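# Place the panel on the mat matching the reference

## Task

Set the panel down so it rests on the mat in the same orientation shown in the reference image called manual. The whole panel must lie within the mat, no other object may be on the mat, and nothing may end up tipped over.

## Robot and tools

Robot: two arms, left_arm and right_arm, each ending in a two-finger gripper. Scene frame: origin at table-top height, halfway between the nominal arm bases; +x points out over the table, +z up, and left_arm sits on the +y side (arm names do not match image sides). Calibrated bases in the scene frame: left_arm at (+0.006, +0.271, +0.049) m, quat_wxyz (+1.000, 0, 0, -0.025); right_arm at (+0.010, -0.325, +0.032) m, quat_wxyz (+1.000, 0, 0, -0.022). All hand positions, orientations, velocities, targets and wrist-camera poses are given in each arm's own base frame; cam_high and the table use the scene frame. Gripper axes: fingers point along its +z, and they open and close along its y. end_effector_position is the spot between the finger pads, roughly 1 cm short of the tips.

The 16-number row: every command row holds both arms together, left_arm first, then right_arm, each as x, y, z, qw, qx, qy, qz, opening. x, y, z are an absolute target position in metres for that gripper, in its own base frame; qw..qz an absolute target orientation (w first) in that frame; opening runs from -1 (closed) to +1 (fully open, 0.094 m). These are poses to go to, not offsets. An arm meant to stay still should get the identical pose it last reported before holding, repeated in every call, plus the opening it should keep; a 0 opening is a real command, so resend the current one to leave fingers alone.

execute_actions(actions, cameras): actions is a list of up to 15 actions; each action is a list of up to 15 rows, one row per 1/30 s step, the last row held if fewer than 15. An action is rejected for both arms if any target lies more than 0.6 m from that gripper's current position along any of the gripper's own axes. Images come back only when actions is empty or cameras names them (["all"], a list of names, or [] for none).

move(target, speed, blend, opening_speed, grip_force, blocking, cameras): drives each gripper in a straight line toward target, either one 16-number row or a list of up to 15 rows (no 0.6 m check). speed in m/s, 0.002 to 4.3, default 0.25 (rotation capped at twice that in rad/s); one value or one per target. blend in metres rounds corners of a list; 0 stops at each point. opening_speed is the opening-scale change per second, at least 0.2; use it slowly on anything fragile. grip_force is newtons per finger pad, 10 to 50, one value or one per arm; it persists, and lower values close slowly. blocking=false returns after about 0.5 s while the motion continues; a new move takes over. A move is capped at 10 s. Paths do not avoid obstacles or the other arm; keep paths away from an arm's own base.

wait(seconds 0 to 10, cameras) lets time pass with commands held. stop(cameras) brakes a running move. zoom_image(camera, region) magnifies part of the latest image of cam_high, cam_left_wrist or cam_right_wrist; region is [x0, y0, x1, y1] in pixels, at most 504 by 504. show_instructions() shows the reference pictures. finished_scene(scene) ends the current scene permanently; scene is this scene's number (1 to 2).

Reading results: each gives per-arm end_effector_position, end_effector_quat_wxyz, Joint positions (last entry is finger opening in metres), joint velocities (may be noted as within noise), joint torques, grip_measured (same -1..1 scale as opening, reads up to about 2.5 mm wide when empty, and somewhat under the part width when squeezing), the Hand target each arm is headed for, and Tool commands. A move adds a move: line with its ending (done, off_target, moving, held, fault) and limits (paced means the sent pose was clipped; held means steps were withheld). done means at rest within 10 mm and 2 degrees. Resting a few cm off target in free air is normal from friction and weight and is not proof of contact. Orientation commands are clipped to 40 degrees from the measured one per step, so large turns need several commands.

Cameras: cam_high (fixed, 504x504) and the two wrist cameras (504x504), with the calibration supplied; wrist images may lag during motion.

Avoid: dropping the held object or releasing it while it moves, slamming into the table or fixed parts, pressing hard, any contact or squeeze between the two arms or grippers (this can fail the scene), letting anything fall off the table, and knocking objects over. Loose objects may get nudged by outside pushes. Holding loads, long stretched reaches or pushing toward unreachable poses heats motors; a MOTOR HOT line warns, and at 100 °C the arm drops what it holds and goes limp for 30 to 60 s.

Each tool is called after ">>>" as a command line: name --argument value for each argument, lists and objects as JSON in quotes; but a table of rows of numbers goes row by row, as --pt "numbers of a row", without its own name.

Reference images:

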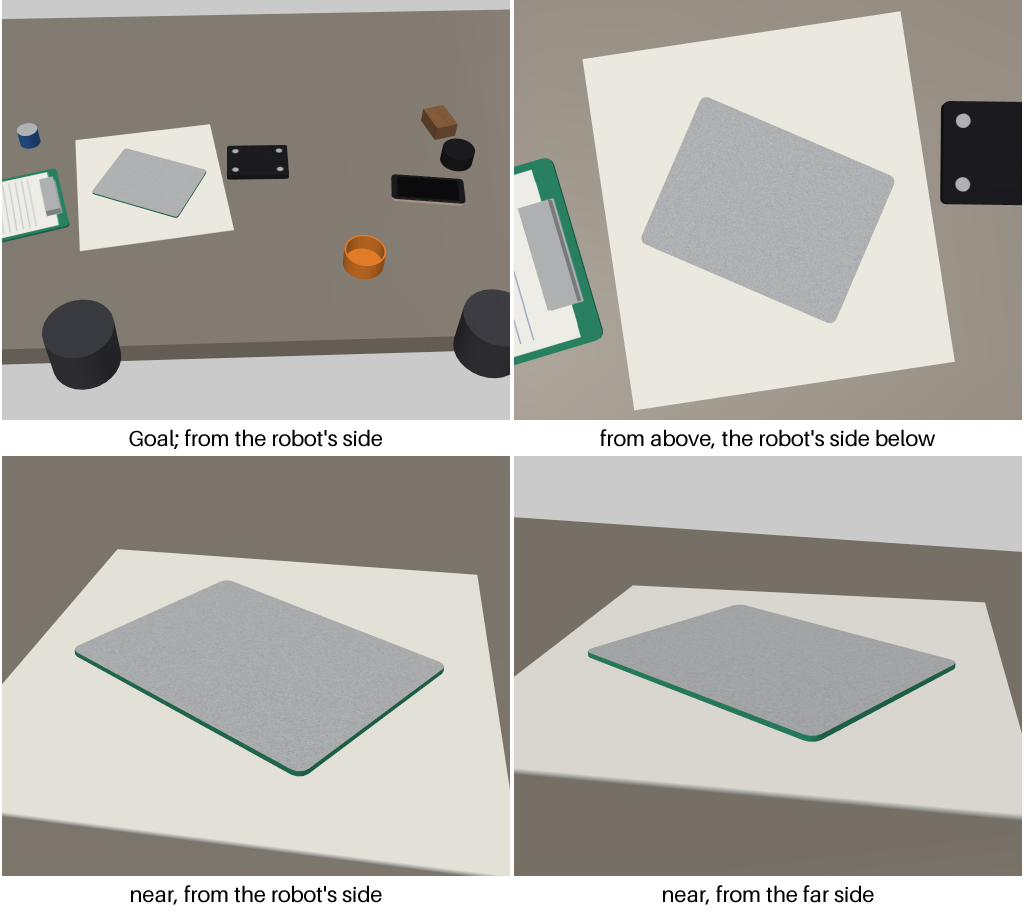

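## Session

>>> execute_actions --actions '[]'

Scene clock: 0.00 s.
left_arm: end_effector_position=(+0.8785, -0.0565, +0.3548) grip_measured=+1.000 end_effector_quat_wxyz=(+0.704, +0.186, +0.615, +0.302) | right_arm: end_effector_position=(+0.7991, +0.3505, +0.1098) grip_measured=+1.000 end_effector_quat_wxyz=(+0.361, +0.103, +0.894, +0.242)
Joint positions: left_arm=[-0.105 2.106 1.813 0.472 -0.212 0.738 0.094] | right_arm=[0.403 2.259 1.95 -0.364 -0.057 0.66 0.094]
Joint velocities: within noise
Joint torques (N m): no reading
Heat: left arm: hottest waist 27 °C; right arm: hottest wrist roll 24 °C.
Hand target: left_arm +0.8804, -0.0567, +0.3703; +0.714, +0.181, +0.605, +0.304 | right_arm +0.8052, +0.3531, +0.1184; +0.370, +0.102, +0.890, +0.247
Tool commands: left_gripper/opening=+1.0 right_gripper/opening=+1.0

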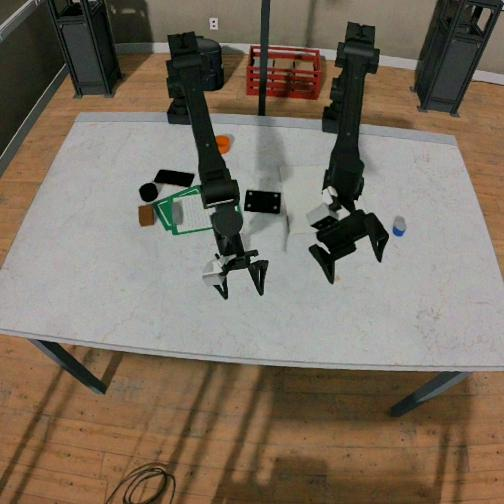

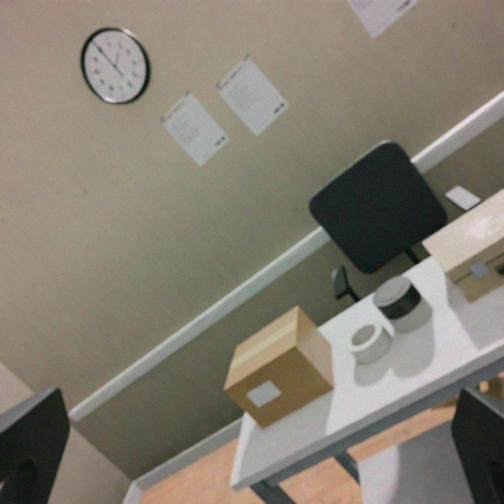

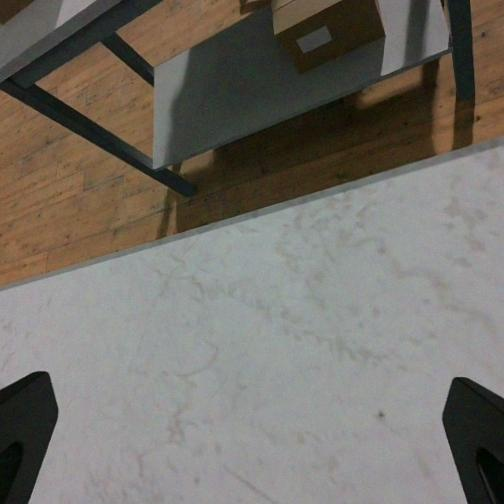

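>>> zoom_image --camera "cam_high" --region '[120, 120, 270, 270]'

>>> zoom_image --camera "cam_high" --region '[250, 120, 430, 300]'

Scaled by 3.360 from the camera's 504x504 image, which has a finer 720x720 frame.

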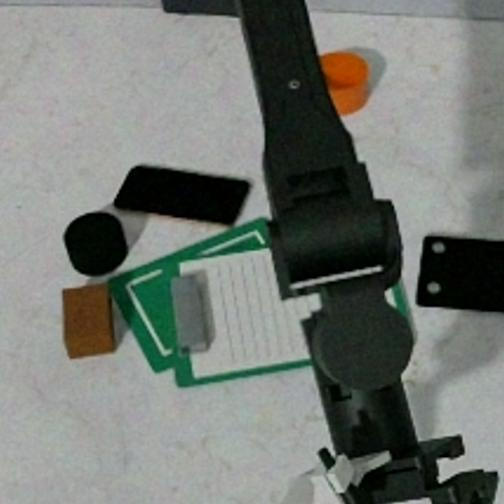

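Scaled by 2.800 from the camera's 504x504 image, which has a finer 720x720 frame.

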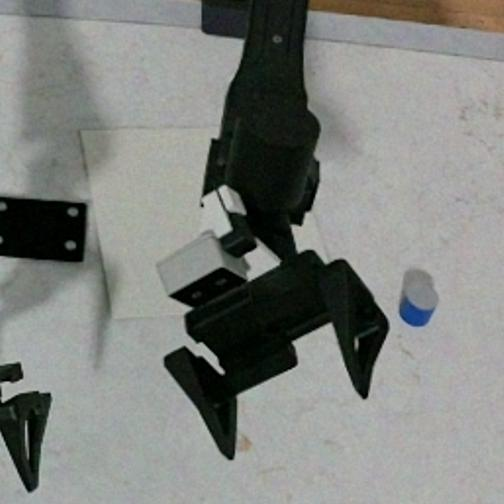

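>>> move --pt "0.30 0.22 0.35 0.2588 0 0.9659 0 1 0.30 -0.22 0.35 0.2588 0 0.9659 0 1" --speed 0.5 --cameras '["all"]'

Scene clock: 7.63 s.
left_arm: end_effector_position=(+0.2972, +0.2092, +0.3290) grip_measured=+1.000 end_effector_quat_wxyz=(+0.247, -0.003, +0.969, -0.014) | right_arm: end_effector_position=(+0.2960, -0.2117, +0.3315) grip_measured=+1.000 end_effector_quat_wxyz=(+0.249, +0.006, +0.968, +0.011)
Joint positions: left_arm=[0.786 1.069 1.216 -1.367 0.365 0.714 0.094] | right_arm=[-0.791 1.067 1.22 -1.367 -0.364 -0.711 0.094]
Joint torques (N m): left_arm=[1.08 -7.36 16.02 0.27 0.32 0.14] | right_arm=[-2.08 -4.13 12.48 0.24 -0.43 -0.29]
Heat: left arm: hottest waist 26 °C; right arm: hottest gripper 24 °C.
Hand target: left_arm +0.2995, +0.2194, +0.3496; +0.259, +0.000, +0.966, +0.001 | right_arm +0.2995, -0.2196, +0.3497; +0.259, +0.000, +0.966, -0.001
Off the commanded pose: left_arm 0.024 m, 2 deg | right_arm 0.021 m, 2 deg.
move: off_target (left_arm, right_arm)
camera_calibration:
cam_left_wrist: T_world_to_cam=[[-0.0134569, -0.999877, 0.00811431, 0.213689], [-0.997295, 0.0128349, -0.0723693, 0.358008], [0.0722562, -0.00906623, -0.997345, 0.395552], [0, 0, 0, 1]] pos_world=[0.331334, 0.212654, 0.418677]
cam_right_wrist: T_world_to_cam=[[0.0199093, -0.999631, -0.0184629, -0.212937], [-0.998217, -0.0188349, -0.0566426, 0.34904], [0.056274, 0.0195577, -0.998224, 0.409745], [0, 0, 0, 1]] pos_world=[0.329599, -0.214298, 0.424856]

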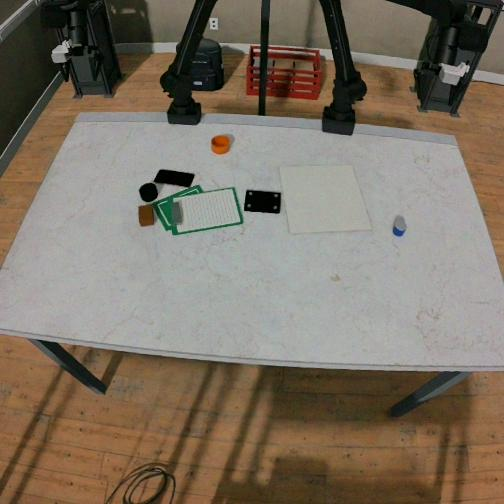

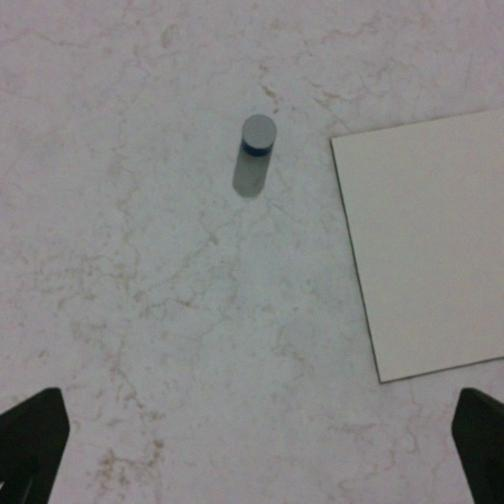

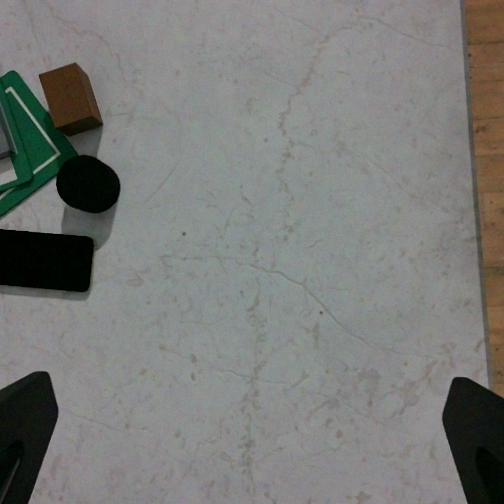

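>>> zoom_image --camera "cam_high" --region '[130, 160, 290, 250]'

>>> zoom_image --camera "cam_high" --region '[260, 140, 440, 260]'

>>> zoom_image --camera "cam_right_wrist" --region '[0, 40, 160, 320]'

Scaled by 3.150 from the camera's 504x504 image, which has a finer 720x720 frame.

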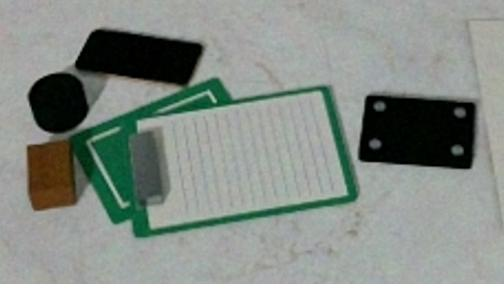

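Scaled by 2.800 from the camera's 504x504 image, which has a finer 720x720 frame.

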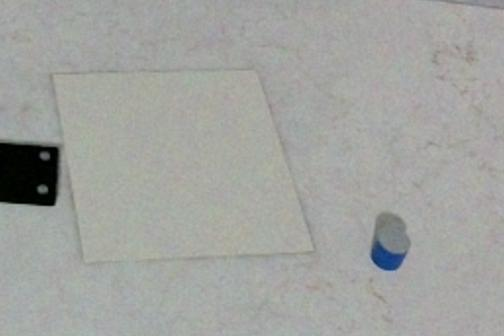

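Scaled by 1.800 from the camera's 504x504 image, which has a finer 720x720 frame.

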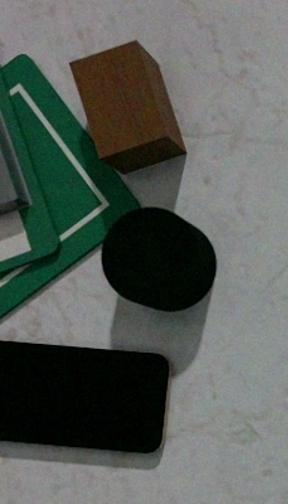

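>>> move --pt "0.25 -0.16 0.18 0.5 0 0.866 0 1 0.27 0.12 0.19 0.5 0 0.866 0 1" --speed 0.5 --cameras '["all"]'

Scene clock: 68.33 s.
left_arm: end_effector_position=(+0.2458, -0.1459, +0.1575) grip_measured=+1.000 end_effector_quat_wxyz=(+0.492, +0.007, +0.870, +0.018) | right_arm: end_effector_position=(+0.2653, +0.1119, +0.1755) grip_measured=+1.000 end_effector_quat_wxyz=(+0.491, -0.008, +0.871, -0.014)
Joint positions: left_arm=[-0.996 0.665 0.361 -0.554 -0.822 -0.658 0.094] | right_arm=[0.781 0.54 0.358 -0.533 0.661 0.453 0.094]
Joint torques (N m): left_arm=[-1.55 -2.2 15.79 0.76 -0.57 -0.15] | right_arm=[-0.38 1.9 11.23 1.8 0.27 0.15]
Heat: left arm: hottest elbow 34 °C; right arm: hottest elbow 37 °C.
Hand target: left_arm +0.2496, -0.1592, +0.1798; +0.500, +0.000, +0.866, +0.000 | right_arm +0.2695, +0.1197, +0.1900; +0.500, +0.000, +0.866, +0.000
Off the commanded pose: left_arm 0.027 m, 2 deg | right_arm 0.017 m, 2 deg.
move: off_target (left_arm, right_arm)
camera_calibration:
cam_left_wrist: T_world_to_cam=[[0.00423505, -0.998029, -0.0626052, -0.133655], [-0.824463, 0.0319441, -0.565014, 0.33669], [0.5659, 0.0540085, -0.822703, 0.0854445], [0, 0, 0, 1]] pos_world=[0.229802, -0.148761, 0.252163]
cam_right_wrist: T_world_to_cam=[[0.0197573, -0.998531, 0.0504504, 0.0961029], [-0.836785, -0.0441308, -0.54575, 0.3615], [0.547175, -0.0314336, -0.836428, 0.0965367], [0, 0, 0, 1]] pos_world=[0.247776, 0.11495, 0.273186]

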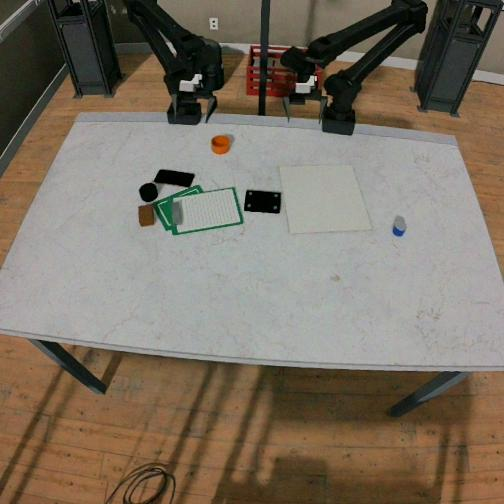

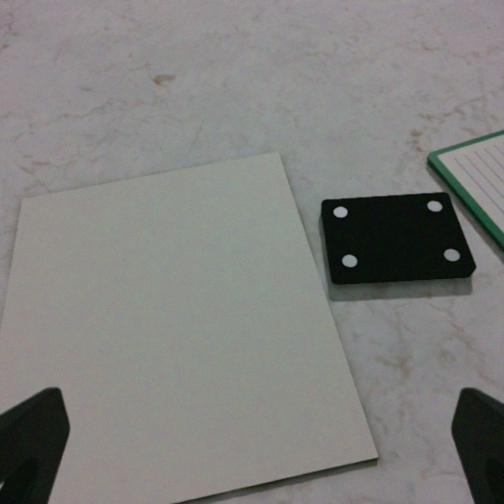

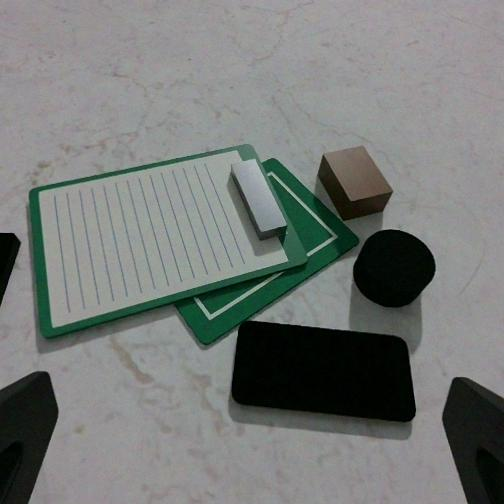

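>>> move --pt "0.25 -0.16 0.18 0.5 0 0.866 0 1 0.49 0.102 0.08 0 -0.16 0.987 0 0.1" --speed 0.5 --cameras '["cam_high", "cam_right_wrist"]'

Scene clock: 77.03 s.
left_arm: end_effector_position=(+0.2458, -0.1459, +0.1575) grip_measured=+1.000 end_effector_quat_wxyz=(+0.492, +0.007, +0.870, +0.018) | right_arm: end_effector_position=(+0.4757, +0.1021, +0.0765) grip_measured=+0.102 end_effector_quat_wxyz=(-0.004, -0.155, +0.988, +0.001)
Joint positions: left_arm=[-0.996 0.665 0.361 -0.554 -0.822 -0.659 0.094] | right_arm=[0.212 1.723 1.261 -1.116 -0.002 -0.099 0.052]
Joint torques (N m): left_arm=[-1.61 -2.08 15.79 0.75 -0.57 -0.14] | right_arm=[-1.96 -11.93 10.55 -0.72 -0.06 -0.24]
Heat: left arm: hottest elbow 38 °C; right arm: hottest elbow 35 °C.
Hand target: left_arm +0.2495, -0.1592, +0.1798; +0.500, +0.000, +0.866, +0.000 | right_arm +0.4896, +0.1019, +0.0802; +0.001, -0.160, +0.987, +0.000
Off the commanded pose: left_arm 0.027 m, 2 deg | right_arm 0.015 m, 1 deg.
move: off_target (left_arm, right_arm)
camera_calibration:
cam_right_wrist: T_world_to_cam=[[0.3304, -0.94379, -0.00981684, -0.061612], [-0.846736, -0.300986, 0.438685, 0.438808], [-0.416982, -0.136629, -0.898587, 0.372386], [0, 0, 0, 1]] pos_world=[0.54719, 0.124805, 0.141518]
Images, in order (width x height): cam_high 504x504, cam_right_wrist 504x504.

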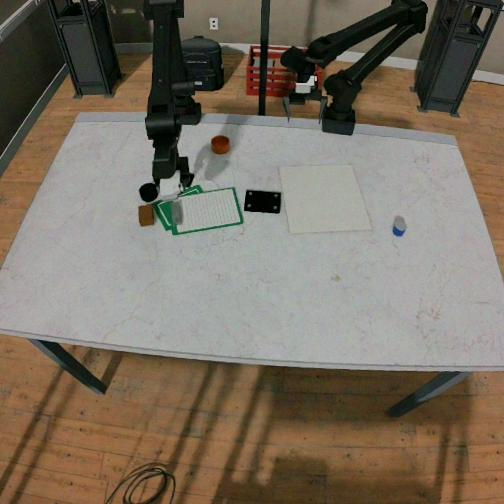

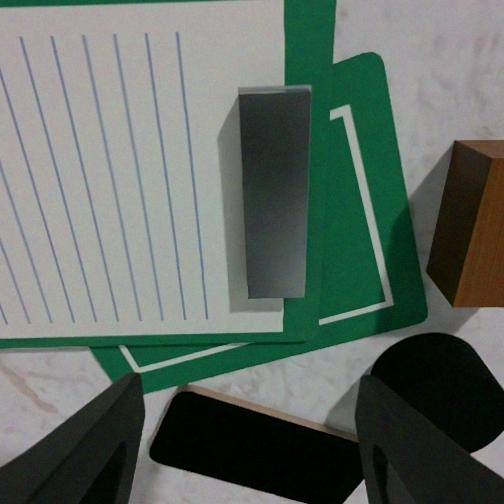

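>>> move --pt "0.25 -0.16 0.18 0.5 0 0.866 0 1 0.512 0.098 0.05 0 -0.178 0.984 0 0.1" --pt "0.25 -0.16 0.18 0.5 0 0.866 0 1 0.512 0.098 0.002 0 -0.178 0.984 0 0.1" --speed '[0.3, 0.12]' --blend '[0.01, 0]' --cameras '["cam_right_wrist"]'

Scene clock: 80.47 s.
left_arm: end_effector_position=(+0.2458, -0.1459, +0.1575) grip_measured=+1.000 end_effector_quat_wxyz=(+0.492, +0.007, +0.870, +0.018) | right_arm: end_effector_position=(+0.5065, +0.1022, +0.0109) grip_measured=+0.102 end_effector_quat_wxyz=(+0.001, -0.175, +0.985, +0.001)
Joint positions: left_arm=[-0.996 0.665 0.361 -0.554 -0.822 -0.659 0.094] | right_arm=[0.2 1.872 1.281 -0.977 -0.001 -0.152 0.052]
Joint torques (N m): left_arm=[-1.55 -2.14 15.79 0.76 -0.58 -0.14] | right_arm=[-2.37 -13.86 7.31 0.36 -0.07 -0.19]
Heat: left arm: hottest elbow 39 °C; right arm: hottest elbow 35 °C.
Hand target: left_arm +0.2495, -0.1592, +0.1798; +0.500, +0.000, +0.866, +0.000 | right_arm +0.5117, +0.0979, +0.0022; +0.000, -0.178, +0.984, +0.000
Off the commanded pose: left_arm 0.027 m, 2 deg | right_arm 0.011 m, 0 deg.
move: off_target (left_arm, right_arm)
camera_calibration:
cam_right_wrist: T_world_to_cam=[[0.368649, -0.929532, -0.00820335, -0.093155], [-0.837717, -0.336034, 0.430478, 0.492729], [-0.4029, -0.151823, -0.902564, 0.320765], [0, 0, 0, 1]] pos_world=[0.576345, 0.127683, 0.0766373]
Images, in order (width x height): cam_right_wrist 504x504.

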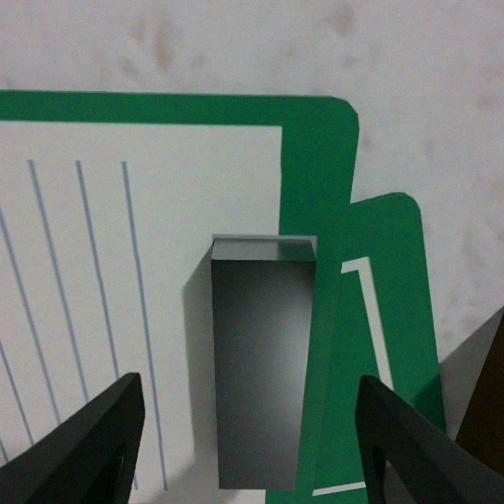

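>>> move --pt "0.25 -0.16 0.18 0.5 0 0.866 0 1 0.512 0.096 -0.016 0 -0.178 0.984 0 0.1" --speed 0.08 --cameras '["cam_right_wrist"]'

Scene clock: 82.17 s.
left_arm: end_effector_position=(+0.2458, -0.1459, +0.1575) grip_measured=+1.000 end_effector_quat_wxyz=(+0.492, +0.007, +0.870, +0.018) | right_arm: end_effector_position=(+0.5135, +0.1022, -0.0023) grip_measured=+0.102 end_effector_quat_wxyz=(+0.008, -0.175, +0.984, +0.001)
Joint positions: left_arm=[-0.996 0.665 0.361 -0.554 -0.822 -0.659 0.094] | right_arm=[0.197 1.899 1.281 -0.936 -0.001 -0.156 0.052]
Joint torques (N m): left_arm=[-1.61 -2.14 15.79 0.75 -0.58 -0.14] | right_arm=[-2.08 -14.33 5.93 0.44 -0.08 -0.22]
Heat: left arm: hottest elbow 40 °C; right arm: hottest elbow 35 °C.
Hand target: left_arm +0.2495, -0.1592, +0.1798; +0.500, +0.000, +0.866, +0.000 | right_arm +0.5116, +0.0961, -0.0157; +0.000, -0.178, +0.984, +0.000
Off the commanded pose: left_arm 0.027 m, 2 deg | right_arm 0.015 m, 1 deg.
move: off_target (left_arm, right_arm)
camera_calibration:
cam_right_wrist: T_world_to_cam=[[0.369835, -0.929081, -0.00556489, -0.0965078], [-0.843376, -0.33822, 0.417522, 0.507393], [-0.389794, -0.149721, -0.90865, 0.304795], [0, 0, 0, 1]] pos_world=[0.582422, 0.127581, 0.0645671]
Images, in order (width x height): cam_right_wrist 504x504.

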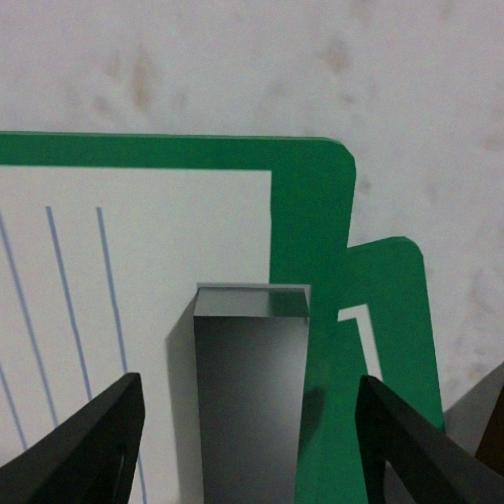

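>>> move --pt "0.25 -0.16 0.18 0.5 0 0.866 0 1 0.500 0.094 -0.025 0 -0.178 0.984 0 0.1" --speed 0.08

Scene clock: 83.17 s.
left_arm: end_effector_position=(+0.2458, -0.1459, +0.1575) grip_measured=+1.000 end_effector_quat_wxyz=(+0.492, +0.007, +0.870, +0.018) | right_arm: end_effector_position=(+0.5044, +0.1000, -0.0131) grip_measured=+0.101 end_effector_quat_wxyz=(+0.005, -0.176, +0.984, +0.001)
Joint positions: left_arm=[-0.996 0.665 0.361 -0.554 -0.822 -0.659 0.094] | right_arm=[0.196 1.899 1.246 -0.907 -0.001 -0.158 0.052]
Joint torques (N m): left_arm=[-1.55 -2.14 15.8 0.75 -0.57 -0.14] | right_arm=[-2.26 -14.33 4.92 0.8 -0.05 -0.18]
Heat: left arm: hottest elbow 40 °C; right arm: hottest elbow 35 °C.
Hand target: left_arm +0.2495, -0.1592, +0.1798; +0.500, +0.000, +0.866, +0.000 | right_arm +0.4998, +0.0940, -0.0247; +0.000, -0.178, +0.984, +0.000
Off the commanded pose: left_arm 0.027 m, 2 deg | right_arm 0.014 m, 1 deg.
move: off_target (left_arm, right_arm)

>>> move --pt "0.25 -0.16 0.18 0.5 0 0.866 0 1 0.500 0.094 -0.025 0 -0.178 0.984 0 -0.65" --opening_speed 1.0 --cameras '["cam_right_wrist"]'

Scene clock: 84.53 s.
left_arm: end_effector_position=(+0.2458, -0.1459, +0.1575) grip_measured=+1.000 end_effector_quat_wxyz=(+0.492, +0.007, +0.870, +0.018) | right_arm: end_effector_position=(+0.5054, +0.1003, -0.0131) grip_measured=-0.498 end_effector_quat_wxyz=(+0.008, -0.176, +0.984, +0.001)
Joint positions: left_arm=[-0.996 0.665 0.361 -0.554 -0.822 -0.659 0.094] | right_arm=[0.196 1.898 1.245 -0.901 -0.002 -0.158 0.024]
Joint torques (N m): left_arm=[-1.61 -2.14 15.79 0.73 -0.58 -0.13] | right_arm=[-2.26 -14.21 4.93 0.47 -0.02 -0.18]
Heat: left arm: hottest elbow 40 °C; right arm: hottest elbow 34 °C.
Hand target: left_arm +0.2495, -0.1592, +0.1798; +0.500, +0.000, +0.866, +0.000 | right_arm +0.4998, +0.0941, -0.0247; +0.000, -0.178, +0.984, +0.000
Off the commanded pose: left_arm 0.027 m, 2 deg | right_arm 0.015 m, 1 deg.
move: off_target (left_arm, right_arm)
camera_calibration:
cam_right_wrist: T_world_to_cam=[[0.371643, -0.928357, -0.00586704, -0.0964468], [-0.842678, -0.339982, 0.417499, 0.50425], [-0.389583, -0.150216, -0.908658, 0.291482], [0, 0, 0, 1]] pos_world=[0.574321, 0.125684, 0.0537672]
Images, in order (width x height): cam_right_wrist 504x504.

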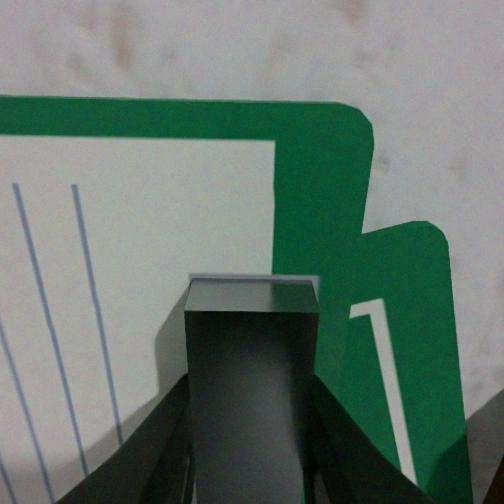

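>>> move --pt "0.25 -0.16 0.18 0.5 0 0.866 0 1 0.500 0.094 0.12 0 -0.178 0.984 0 -0.65" --pt "0.25 -0.16 0.18 0.5 0 0.866 0 1 0.505 -0.285 0.12 0 -0.178 0.984 0 -0.65" --speed '[0.25, 0.4]' --blend '[0.04, 0]' --cameras '["all"]'

Scene clock: 89.63 s.
left_arm: end_effector_position=(+0.2458, -0.1459, +0.1575) grip_measured=+1.000 end_effector_quat_wxyz=(+0.492, +0.007, +0.870, +0.018) | right_arm: end_effector_position=(+0.4890, -0.2824, +0.1105) grip_measured=-0.498 end_effector_quat_wxyz=(-0.009, -0.165, +0.986, +0.005)
Joint positions: left_arm=[-0.996 0.665 0.361 -0.554 -0.822 -0.659 0.094] | right_arm=[-0.522 1.887 1.593 -1.296 0.004 -0.854 0.024]
Joint torques (N m): left_arm=[-1.61 -2.14 15.79 0.75 -0.57 -0.14] | right_arm=[-0.09 -15.44 11.79 -0.7 -0.3 -0.21]
Heat: left arm: hottest elbow 42 °C; right arm: hottest elbow 34 °C.
Hand target: left_arm +0.2495, -0.1592, +0.1798; +0.500, +0.000, +0.866, +0.000 | right_arm +0.5045, -0.2847, +0.1201; +0.000, -0.178, +0.984, -0.001
Off the commanded pose: left_arm 0.027 m, 2 deg | right_arm 0.019 m, 2 deg.
move: off_target (left_arm, right_arm)
camera_calibration:
cam_left_wrist: T_world_to_cam=[[0.00464233, -0.998068, -0.0619638, -0.133916], [-0.824459, 0.0312461, -0.565059, 0.336597], [0.565903, 0.0537098, -0.822721, 0.0854039], [0, 0, 0, 1]] pos_world=[0.229802, -0.148762, 0.252163]
cam_right_wrist: T_world_to_cam=[[0.350668, -0.936283, -0.0201486, -0.435273], [-0.834847, -0.322281, 0.44628, 0.306675], [-0.424337, -0.139675, -0.894667, 0.358271], [0, 0, 0, 1]] pos_world=[0.560691, -0.258662, 0.1749]

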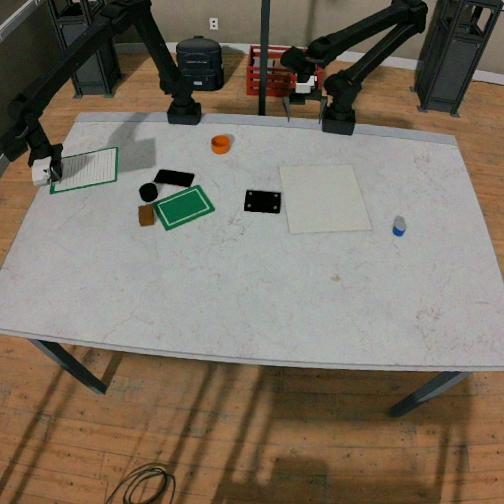

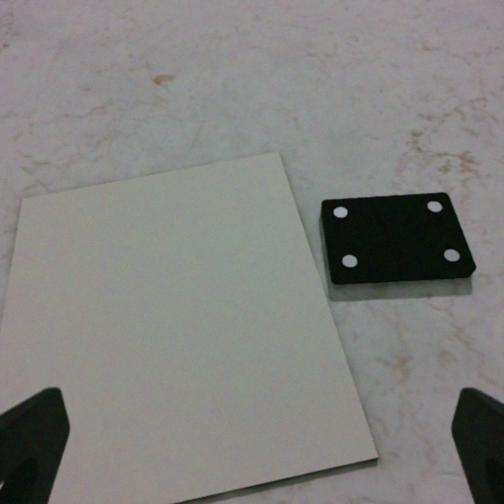

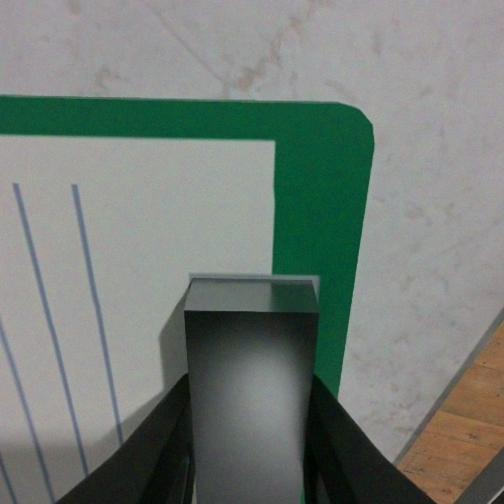

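>>> move --pt "0.25 -0.16 0.18 0.5 0 0.866 0 1 0.510 -0.285 0.0 0 -0.178 0.984 0 -0.65" --pt "0.25 -0.16 0.18 0.5 0 0.866 0 1 0.510 -0.285 -0.03 0 -0.178 0.984 0 -0.65" --speed '[0.25, 0.05]' --blend '[0.005, 0]' --cameras '["cam_right_wrist", "cam_high"]'

>>> zoom_image --camera "cam_high" --region '[130, 120, 290, 250]'

Scene clock: 91.73 s.
left_arm: end_effector_position=(+0.2458, -0.1459, +0.1575) grip_measured=+1.000 end_effector_quat_wxyz=(+0.492, +0.007, +0.870, +0.018) | right_arm: end_effector_position=(+0.5093, -0.2918, -0.0135) grip_measured=-0.498 end_effector_quat_wxyz=(+0.007, -0.167, +0.986, -0.006)
Joint positions: left_arm=[-0.996 0.665 0.361 -0.554 -0.822 -0.659 0.094] | right_arm=[-0.519 2.052 1.499 -1 0.002 -0.855 0.024]
Joint torques (N m): left_arm=[-1.67 -2.14 15.79 0.75 -0.58 -0.14] | right_arm=[-0.73 -16.21 6.3 0.51 -0.23 -0.18]
Heat: left arm: hottest elbow 42 °C; right arm: hottest elbow 33 °C.
Hand target: left_arm +0.2495, -0.1592, +0.1798; +0.500, +0.000, +0.866, +0.000 | right_arm +0.5095, -0.2849, -0.0297; +0.000, -0.178, +0.984, +0.000
Off the commanded pose: left_arm 0.027 m, 2 deg | right_arm 0.018 m, 2 deg.
move: off_target (left_arm, right_arm)
camera_calibration:
cam_right_wrist: T_world_to_cam=[[0.353724, -0.935318, 0.00773912, -0.454471], [-0.848734, -0.31748, 0.422915, 0.384106], [-0.393103, -0.156164, -0.906136, 0.233719], [0, 0, 0, 1]] pos_world=[0.578637, -0.26663, 0.0528544]
Images, in order (width x height): cam_high 504x504, cam_right_wrist 504x504.

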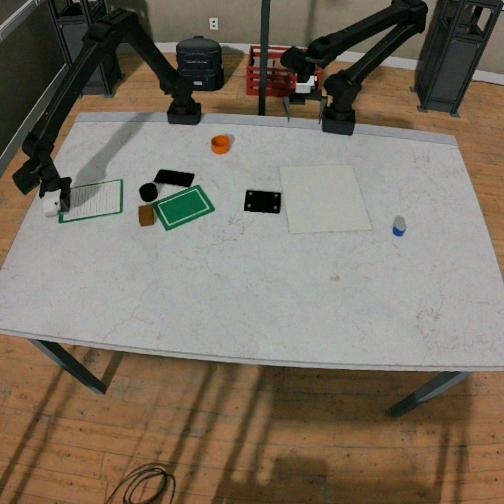

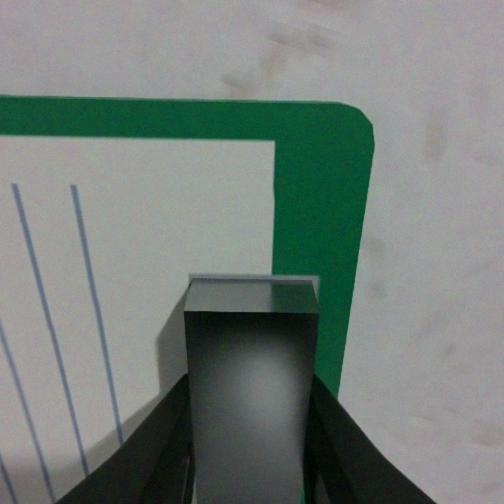

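Scaled by 3.150 from the camera's 504x504 image, which has a finer 720x720 frame.

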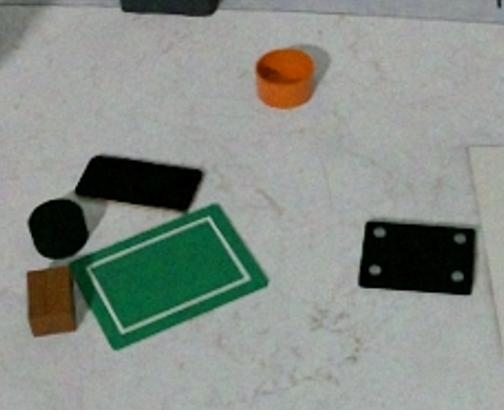

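>>> move --pt "0.25 -0.16 0.18 0.5 0 0.866 0 1 0.498 -0.28 -0.045 0 -0.178 0.984 0 -0.65" --speed 0.06

Scene clock: 92.87 s.
left_arm: end_effector_position=(+0.2458, -0.1459, +0.1575) grip_measured=+1.000 end_effector_quat_wxyz=(+0.492, +0.007, +0.870, +0.018) | right_arm: end_effector_position=(+0.5077, -0.2903, -0.0158) grip_measured=-0.498 end_effector_quat_wxyz=(+0.016, -0.167, +0.986, -0.013)
Joint positions: left_arm=[-0.996 0.665 0.361 -0.554 -0.822 -0.659 0.094] | right_arm=[-0.519 2.038 1.468 -0.959 -0.001 -0.855 0.024]
Joint torques (N m): left_arm=[-1.61 -2.14 15.8 0.76 -0.57 -0.14] | right_arm=[-0.5 -14.74 4.15 1.2 -0.11 -0.21]
Heat: left arm: hottest elbow 42 °C; right arm: hottest elbow 33 °C.
Hand target: left_arm +0.2495, -0.1592, +0.1798; +0.500, +0.000, +0.866, +0.000 | right_arm +0.4971, -0.2798, -0.0438; +0.000, -0.178, +0.984, +0.000
Off the commanded pose: left_arm 0.027 m, 2 deg | right_arm 0.032 m, 3 deg.
move: off_target (left_arm, right_arm)

>>> move --pt "0.25 -0.16 0.18 0.5 0 0.866 0 1 0.505 -0.288 -0.02 0 -0.178 0.984 0 0.3" --pt "0.25 -0.16 0.18 0.5 0 0.866 0 1 0.500 -0.285 0.08 0 -0.178 0.984 0 0.3" --pt "0.25 -0.16 0.18 0.5 0 0.866 0 1 0.464 0.1116 0.07 0 -0.305 0.952 0 0.3" --pt "0.25 -0.16 0.18 0.5 0 0.866 0 1 0.464 0.109 0.02 0 -0.305 0.952 0 0.3" --speed '[0.2, 0.25, 0.5, 0.2]' --blend '[0, 0.04, 0.02, 0]' --cameras '["cam_right_wrist"]'

Scene clock: 103.27 s.
left_arm: end_effector_position=(+0.2458, -0.1459, +0.1575) grip_measured=+1.000 end_effector_quat_wxyz=(+0.492, +0.007, +0.870, +0.018) | right_arm: end_effector_position=(+0.4609, +0.1129, +0.0263) grip_measured=+0.298 end_effector_quat_wxyz=(+0.001, -0.317, +0.948, +0.001)
Joint positions: left_arm=[-0.996 0.665 0.361 -0.554 -0.822 -0.659 0.094] | right_arm=[0.24 1.758 1.158 -0.97 -0.002 -0.405 0.061]
Joint torques (N m): left_arm=[-1.61 -2.14 15.8 0.75 -0.58 -0.14] | right_arm=[-1.96 -12.4 6.26 0.46 -0.03 0.19]
Heat: left arm: hottest elbow 44 °C; right arm: hottest elbow 31 °C.
Hand target: left_arm +0.2495, -0.1592, +0.1798; +0.500, +0.000, +0.866, +0.000 | right_arm +0.4639, +0.1090, +0.0200; +0.000, -0.305, +0.952, +0.000
Off the commanded pose: left_arm 0.027 m, 2 deg | right_arm 0.008 m, 1 deg.
move: off_target (left_arm)
camera_calibration:
cam_right_wrist: T_world_to_cam=[[0.622029, -0.782941, -0.00913705, -0.199563], [-0.704124, -0.564439, 0.430833, 0.415706], [-0.342474, -0.261557, -0.902385, 0.302487], [0, 0, 0, 1]] pos_world=[0.520437, 0.157512, 0.0920365]
Images, in order (width x height): cam_right_wrist 504x504.

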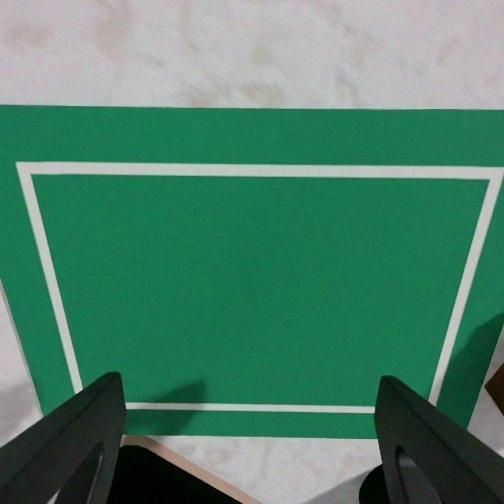

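>>> move --pt "0.25 -0.16 0.18 0.5 0 0.866 0 1 0.458 0.107 -0.040 0 -0.305 0.952 0 0.3" --speed 0.1

Scene clock: 106.20 s.
left_arm: end_effector_position=(+0.2458, -0.1459, +0.1575) grip_measured=+1.000 end_effector_quat_wxyz=(+0.492, +0.007, +0.870, +0.018) | right_arm: end_effector_position=(+0.4611, +0.1128, -0.0175) grip_measured=+0.299 end_effector_quat_wxyz=(+0.011, -0.316, +0.949, +0.000)
Joint positions: left_arm=[-0.996 0.665 0.361 -0.554 -0.822 -0.659 0.094] | right_arm=[0.24 1.819 1.104 -0.833 -0.002 -0.403 0.061]
Joint torques (N m): left_arm=[-1.61 -2.2 15.79 0.73 -0.57 -0.14] | right_arm=[-1.9 -10.64 4.94 1.16 -0.04 0.11]
Heat: left arm: hottest elbow 45 °C; right arm: hottest elbow 31 °C.
Hand target: left_arm +0.2495, -0.1592, +0.1798; +0.500, +0.000, +0.866, +0.000 | right_arm +0.4570, +0.1070, -0.0391; +0.000, -0.305, +0.952, +0.000
Off the commanded pose: left_arm 0.027 m, 2 deg | right_arm 0.023 m, 2 deg.
move: off_target (left_arm, right_arm)

>>> move --pt "0.25 -0.16 0.18 0.5 0 0.866 0 1 0.445 0.172 -0.045 0 -0.0218 0.9998 0 0.3" --speed 0.14 --cameras '["cam_high", "cam_right_wrist"]'

>>> zoom_image --camera "cam_high" --region '[130, 120, 290, 250]'

Scene clock: 124.23 s.
left_arm: end_effector_position=(+0.2458, -0.1459, +0.1575) grip_measured=+1.000 end_effector_quat_wxyz=(+0.492, +0.007, +0.870, +0.018) | right_arm: end_effector_position=(+0.4507, +0.1642, -0.0179) grip_measured=+0.299 end_effector_quat_wxyz=(+0.021, -0.023, +0.999, +0.005)
Joint positions: left_arm=[-0.996 0.665 0.361 -0.554 -0.822 -0.659 0.094] | right_arm=[0.351 1.82 1.104 -0.812 0.003 0.304 0.061]
Joint torques (N m): left_arm=[-1.61 -2.2 15.79 0.75 -0.57 -0.14] | right_arm=[0.32 -9.11 6.34 0.59 -0.18 0.15]
Heat: left arm: hottest elbow 47 °C; right arm: hottest elbow 28 °C.
Hand target: left_arm +0.2495, -0.1592, +0.1798; +0.500, +0.000, +0.866, +0.000 | right_arm +0.4437, +0.1712, -0.0438; +0.000, -0.022, +1.000, +0.000
Off the commanded pose: left_arm 0.027 m, 2 deg | right_arm 0.029 m, 2 deg.
move: off_target (left_arm, right_arm)
camera_calibration:
cam_right_wrist: T_world_to_cam=[[0.0735189, -0.997163, -0.0161356, 0.128783], [-0.915927, -0.0739128, 0.394481, 0.470832], [-0.394554, -0.0142228, -0.918763, 0.255098], [0, 0, 0, 1]] pos_world=[0.522429, 0.166847, 0.0507189]
Images, in order (width x height): cam_high 504x504, cam_right_wrist 504x504.

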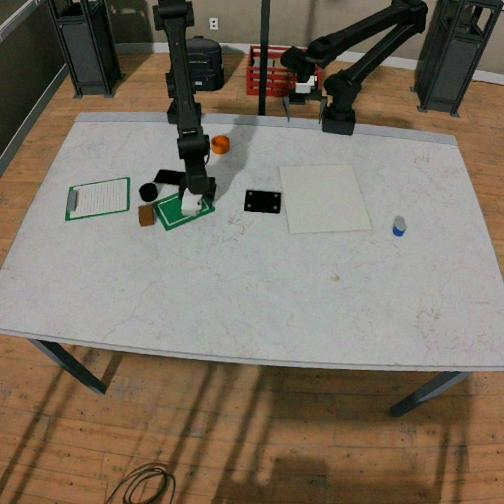

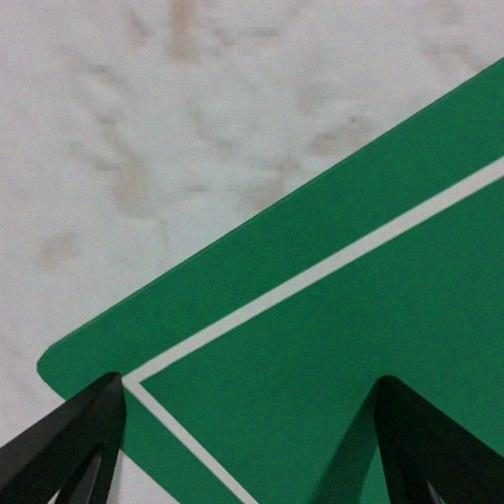

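Scaled by 3.150 from the camera's 504x504 image, which has a finer 720x720 frame.

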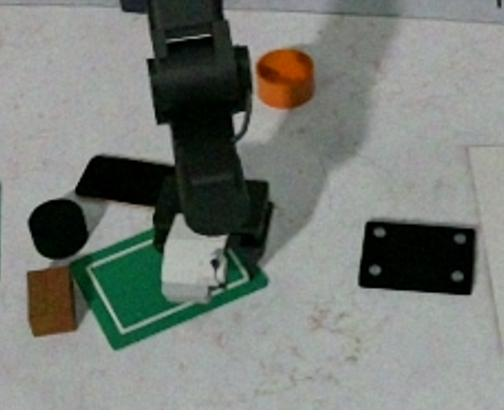

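>>> move --pt "0.25 -0.16 0.18 0.5 0 0.866 0 1 0.45 0.16 0.05 0 -0.0218 0.9998 0 0.75" --pt "0.25 -0.16 0.18 0.5 0 0.866 0 1 0.533 0.002 0.05 0 -0.122 0.9925 0 0.75" --speed '[0.3, 0.4]' --blend '[0.03, 0]' --cameras '["cam_right_wrist"]'

Scene clock: 136.23 s.
left_arm: end_effector_position=(+0.2458, -0.1459, +0.1575) grip_measured=+1.000 end_effector_quat_wxyz=(+0.492, +0.007, +0.870, +0.018) | right_arm: end_effector_position=(+0.5192, -0.0028, +0.0470) grip_measured=+0.748 end_effector_quat_wxyz=(-0.004, -0.110, +0.994, -0.001)
Joint positions: left_arm=[-0.996 0.665 0.361 -0.554 -0.822 -0.659 0.094] | right_arm=[-0.004 1.835 1.334 -1.078 0.002 -0.224 0.082]
Joint torques (N m): left_arm=[-1.61 -2.14 15.79 0.75 -0.57 -0.14] | right_arm=[-0.32 -13.22 10.36 -0.65 -0.21 -0.23]
Heat: left arm: hottest elbow 48 °C; right arm: hottest elbow 27 °C.
Hand target: left_arm +0.2495, -0.1592, +0.1798; +0.500, +0.000, +0.866, +0.000 | right_arm +0.5325, +0.0021, +0.0500; +0.000, -0.122, +0.993, +0.000
Off the commanded pose: left_arm 0.027 m, 2 deg | right_arm 0.015 m, 1 deg.
move: off_target (left_arm, right_arm)
camera_calibration:
cam_right_wrist: T_world_to_cam=[[0.243473, -0.969882, -0.0071003, -0.130355], [-0.87027, -0.221688, 0.439869, 0.469402], [-0.428195, -0.100917, -0.898034, 0.355684], [0, 0, 0, 1]] pos_world=[0.592546, 0.0135266, 0.112015]
Images, in order (width x height): cam_right_wrist 504x504.

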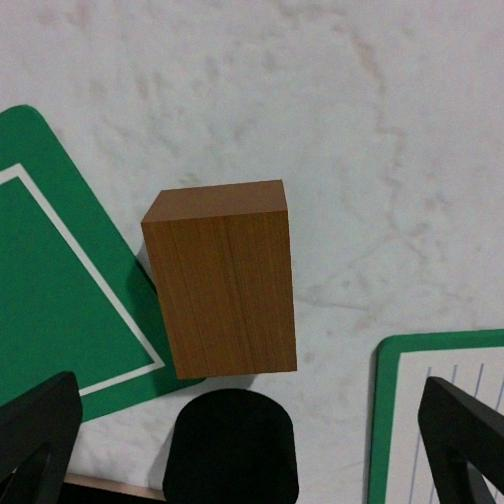

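>>> move --pt "0.25 -0.16 0.18 0.5 0 0.866 0 1 0.534 0.009 0.03 0 -0.165 0.986 0 0.45" --pt "0.25 -0.16 0.18 0.5 0 0.866 0 1 0.529 0.008 -0.020 0 -0.165 0.986 0 0.45" --speed '[0.2, 0.12]' --blend '[0.01, 0]' --cameras '["cam_right_wrist"]'

Scene clock: 139.30 s.
left_arm: end_effector_position=(+0.2458, -0.1459, +0.1575) grip_measured=+1.000 end_effector_quat_wxyz=(+0.492, +0.007, +0.870, +0.018) | right_arm: end_effector_position=(+0.5291, +0.0032, -0.0095) grip_measured=+0.452 end_effector_quat_wxyz=(+0.004, -0.153, +0.988, -0.002)
Joint positions: left_arm=[-0.996 0.665 0.361 -0.554 -0.822 -0.659 0.094] | right_arm=[0.008 1.926 1.301 -0.938 0.002 -0.3 0.068]
Joint torques (N m): left_arm=[-1.61 -2.14 15.79 0.75 -0.57 -0.14] | right_arm=[-0.38 -13.98 6.22 0.5 -0.19 -0.21]
Heat: left arm: hottest elbow 48 °C; right arm: hottest elbow 27 °C.
Hand target: left_arm +0.2495, -0.1592, +0.1798; +0.500, +0.000, +0.866, +0.000 | right_arm +0.5288, +0.0080, -0.0198; +0.000, -0.165, +0.986, +0.000
Off the commanded pose: left_arm 0.027 m, 2 deg | right_arm 0.012 m, 1 deg.
move: off_target (left_arm, right_arm)
camera_calibration:
cam_right_wrist: T_world_to_cam=[[0.32757, -0.944823, -0.00263448, -0.171872], [-0.854376, -0.2974, 0.42614, 0.49579], [-0.40341, -0.13734, -0.904653, 0.296662], [0, 0, 0, 1]] pos_world=[0.599568, 0.0258026, 0.0566473]
Images, in order (width x height): cam_right_wrist 504x504.

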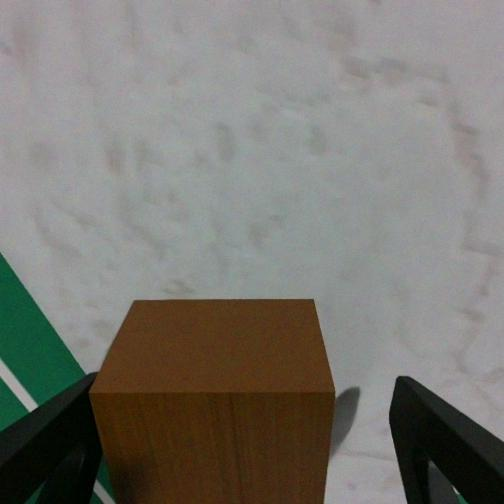

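>>> move --pt "0.25 -0.16 0.18 0.5 0 0.866 0 1 0.527 0.014 -0.020 0 -0.165 0.986 0 -0.2" --opening_speed 1.0

Scene clock: 140.63 s.
left_arm: end_effector_position=(+0.2458, -0.1459, +0.1575) grip_measured=+1.000 end_effector_quat_wxyz=(+0.492, +0.007, +0.870, +0.018) | right_arm: end_effector_position=(+0.5294, +0.0088, -0.0095) grip_measured=-0.103 end_effector_quat_wxyz=(+0.005, -0.158, +0.987, -0.002)
Joint positions: left_arm=[-0.996 0.665 0.361 -0.554 -0.822 -0.659 0.094] | right_arm=[0.018 1.926 1.301 -0.936 0.002 -0.3 0.042]
Joint torques (N m): left_arm=[-1.55 -2.14 15.8 0.75 -0.57 -0.14] | right_arm=[-0.5 -14.39 5.76 0.68 -0.19 -0.08]
Heat: left arm: hottest elbow 48 °C; right arm: hottest elbow 27 °C.
Hand target: left_arm +0.2495, -0.1592, +0.1798; +0.500, +0.000, +0.866, +0.000 | right_arm +0.5269, +0.0139, -0.0197; +0.000, -0.165, +0.986, +0.000
Off the commanded pose: left_arm 0.027 m, 2 deg | right_arm 0.012 m, 1 deg.
move: off_target (left_arm, right_arm)

>>> move --pt "0.25 -0.16 0.18 0.5 0 0.866 0 1 0.52 0.02 0.06 0 -0.165 0.986 0 -0.2" --pt "0.25 -0.16 0.18 0.5 0 0.866 0 1 0.345 0.25 0.05 0 -0.109 0.994 0 -0.2" --pt "0.25 -0.16 0.18 0.5 0 0.866 0 1 0.345 0.25 -0.012 0 -0.109 0.994 0 -0.2" --speed '[0.3, 0.4, 0.15]' --blend '[0.04, 0.02, 0]' --cameras '["cam_high", "cam_right_wrist"]'

Scene clock: 143.60 s.
left_arm: end_effector_position=(+0.2458, -0.1459, +0.1575) grip_measured=+1.000 end_effector_quat_wxyz=(+0.492, +0.007, +0.870, +0.018) | right_arm: end_effector_position=(+0.3434, +0.2479, -0.0076) grip_measured=-0.103 end_effector_quat_wxyz=(-0.002, -0.116, +0.993, +0.000)
Joint positions: left_arm=[-0.996 0.665 0.361 -0.554 -0.822 -0.659 0.094] | right_arm=[0.625 1.708 0.973 -0.839 -0.002 0.393 0.042]
Joint torques (N m): left_arm=[-1.61 -2.14 15.8 0.75 -0.57 -0.14] | right_arm=[-1.08 -11.34 5.98 0.55 -0.01 0.15]
Heat: left arm: hottest elbow 48 °C; right arm: hottest elbow 27 °C.
Hand target: left_arm +0.2495, -0.1592, +0.1798; +0.500, +0.000, +0.866, +0.000 | right_arm +0.3450, +0.2499, -0.0119; +0.000, -0.109, +0.994, +0.000
Off the commanded pose: left_arm 0.027 m, 2 deg | right_arm 0.005 m, 1 deg.
move: off_target (left_arm)
camera_calibration:
cam_right_wrist: T_world_to_cam=[[0.255309, -0.966822, -0.00857515, 0.150384], [-0.869449, -0.233457, 0.435381, 0.398614], [-0.422938, -0.103701, -0.900205, 0.255481], [0, 0, 0, 1]] pos_world=[0.416233, 0.264947, 0.0577259]
Images, in order (width x height): cam_high 504x504, cam_right_wrist 504x504.

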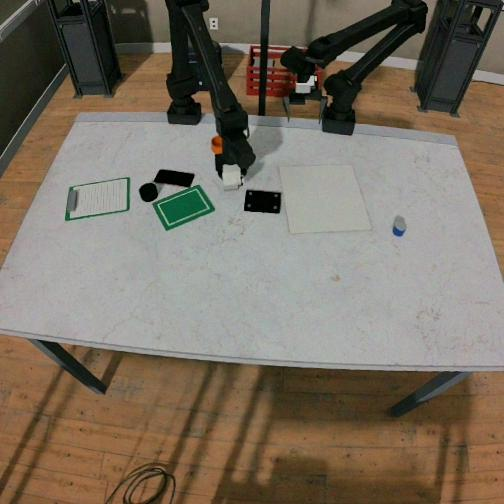

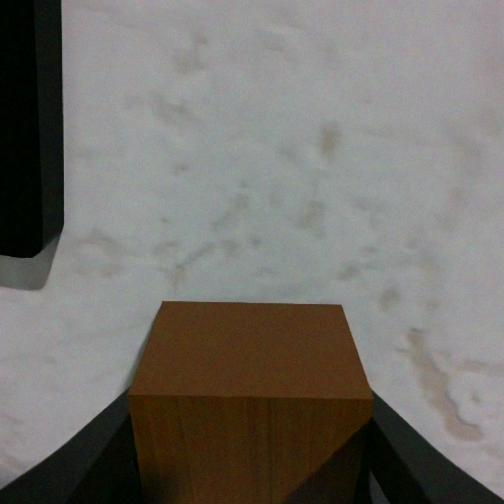

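>>> move --pt "0.25 -0.16 0.18 0.5 0 0.866 0 1 0.343 0.25 -0.018 0 -0.109 0.994 0 0.4" --pt "0.25 -0.16 0.18 0.5 0 0.866 0 0.4 0.345 0.24 0.06 0 -0.109 0.994 0 0.4" --pt "0.425 -0.392 0.05 0 0.455 0.8905 0 0.4 0.533 0.016 0.03 0 0.458 0.889 0 0.4" --speed '[0.2, 0.3, 0.4]' --blend '[0, 0.03, 0]' --cameras '["all"]'

Scene clock: 150.50 s.
left_arm: end_effector_position=(+0.4089, -0.3884, +0.0452) grip_measured=+0.403 end_effector_quat_wxyz=(-0.006, +0.454, +0.891, +0.003) | right_arm: end_effector_position=(+0.5196, +0.0165, +0.0290) grip_measured=+0.398 end_effector_quat_wxyz=(-0.002, +0.450, +0.893, -0.001)
Joint positions: left_arm=[-0.76 1.943 1.495 -1.135 -0.002 0.184 0.066] | right_arm=[0.032 1.858 1.314 -1.032 -0.001 0.966 0.066]
Joint torques (N m): left_arm=[1.14 -17.67 13.39 -0.51 0.03 0.15] | right_arm=[-1.26 -13.27 9.88 -0.62 0 0.16]
Heat: left arm: hottest elbow 48 °C; right arm: hottest elbow 28 °C.
Hand target: left_arm +0.4246, -0.3916, +0.0501; +0.001, +0.455, +0.891, +0.000 | right_arm +0.5327, +0.0160, +0.0300; +0.000, +0.458, +0.889, +0.000
Off the commanded pose: left_arm 0.017 m, 1 deg | right_arm 0.013 m, 1 deg.
move: off_target (left_arm, right_arm); blend cut to 0 m at target 2; target 2's new opening was sent with left_arm's hand 0.027 m and 2 deg from that target
camera_calibration:
cam_left_wrist: T_world_to_cam=[[-0.821799, -0.569673, -0.0109092, 0.118389], [-0.519316, 0.741003, 0.425705, 0.521361], [-0.234429, 0.355509, -0.904796, 0.361826], [0, 0, 0, 1]] pos_world=[0.452866, -0.44752, 0.106724]
cam_right_wrist: T_world_to_cam=[[-0.788044, -0.615603, -0.00442469, 0.418151], [-0.555616, 0.708121, 0.435724, 0.303167], [-0.2651, 0.345828, -0.90007, 0.249505], [0, 0, 0, 1]] pos_world=[0.564109, -0.0435493, 0.0943251]

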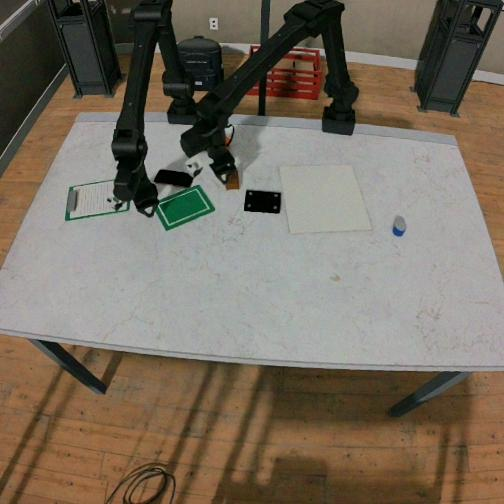

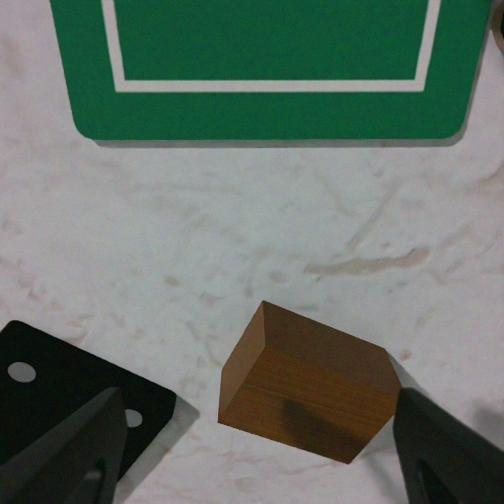

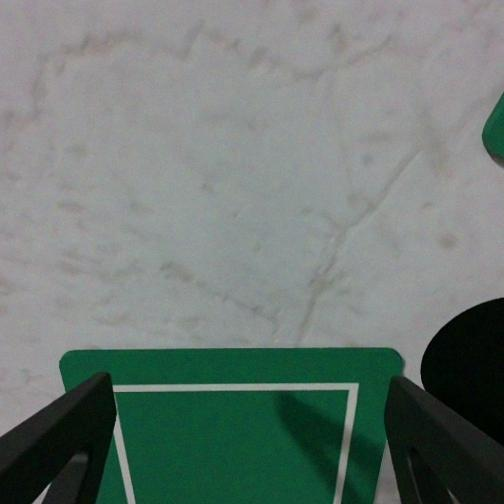

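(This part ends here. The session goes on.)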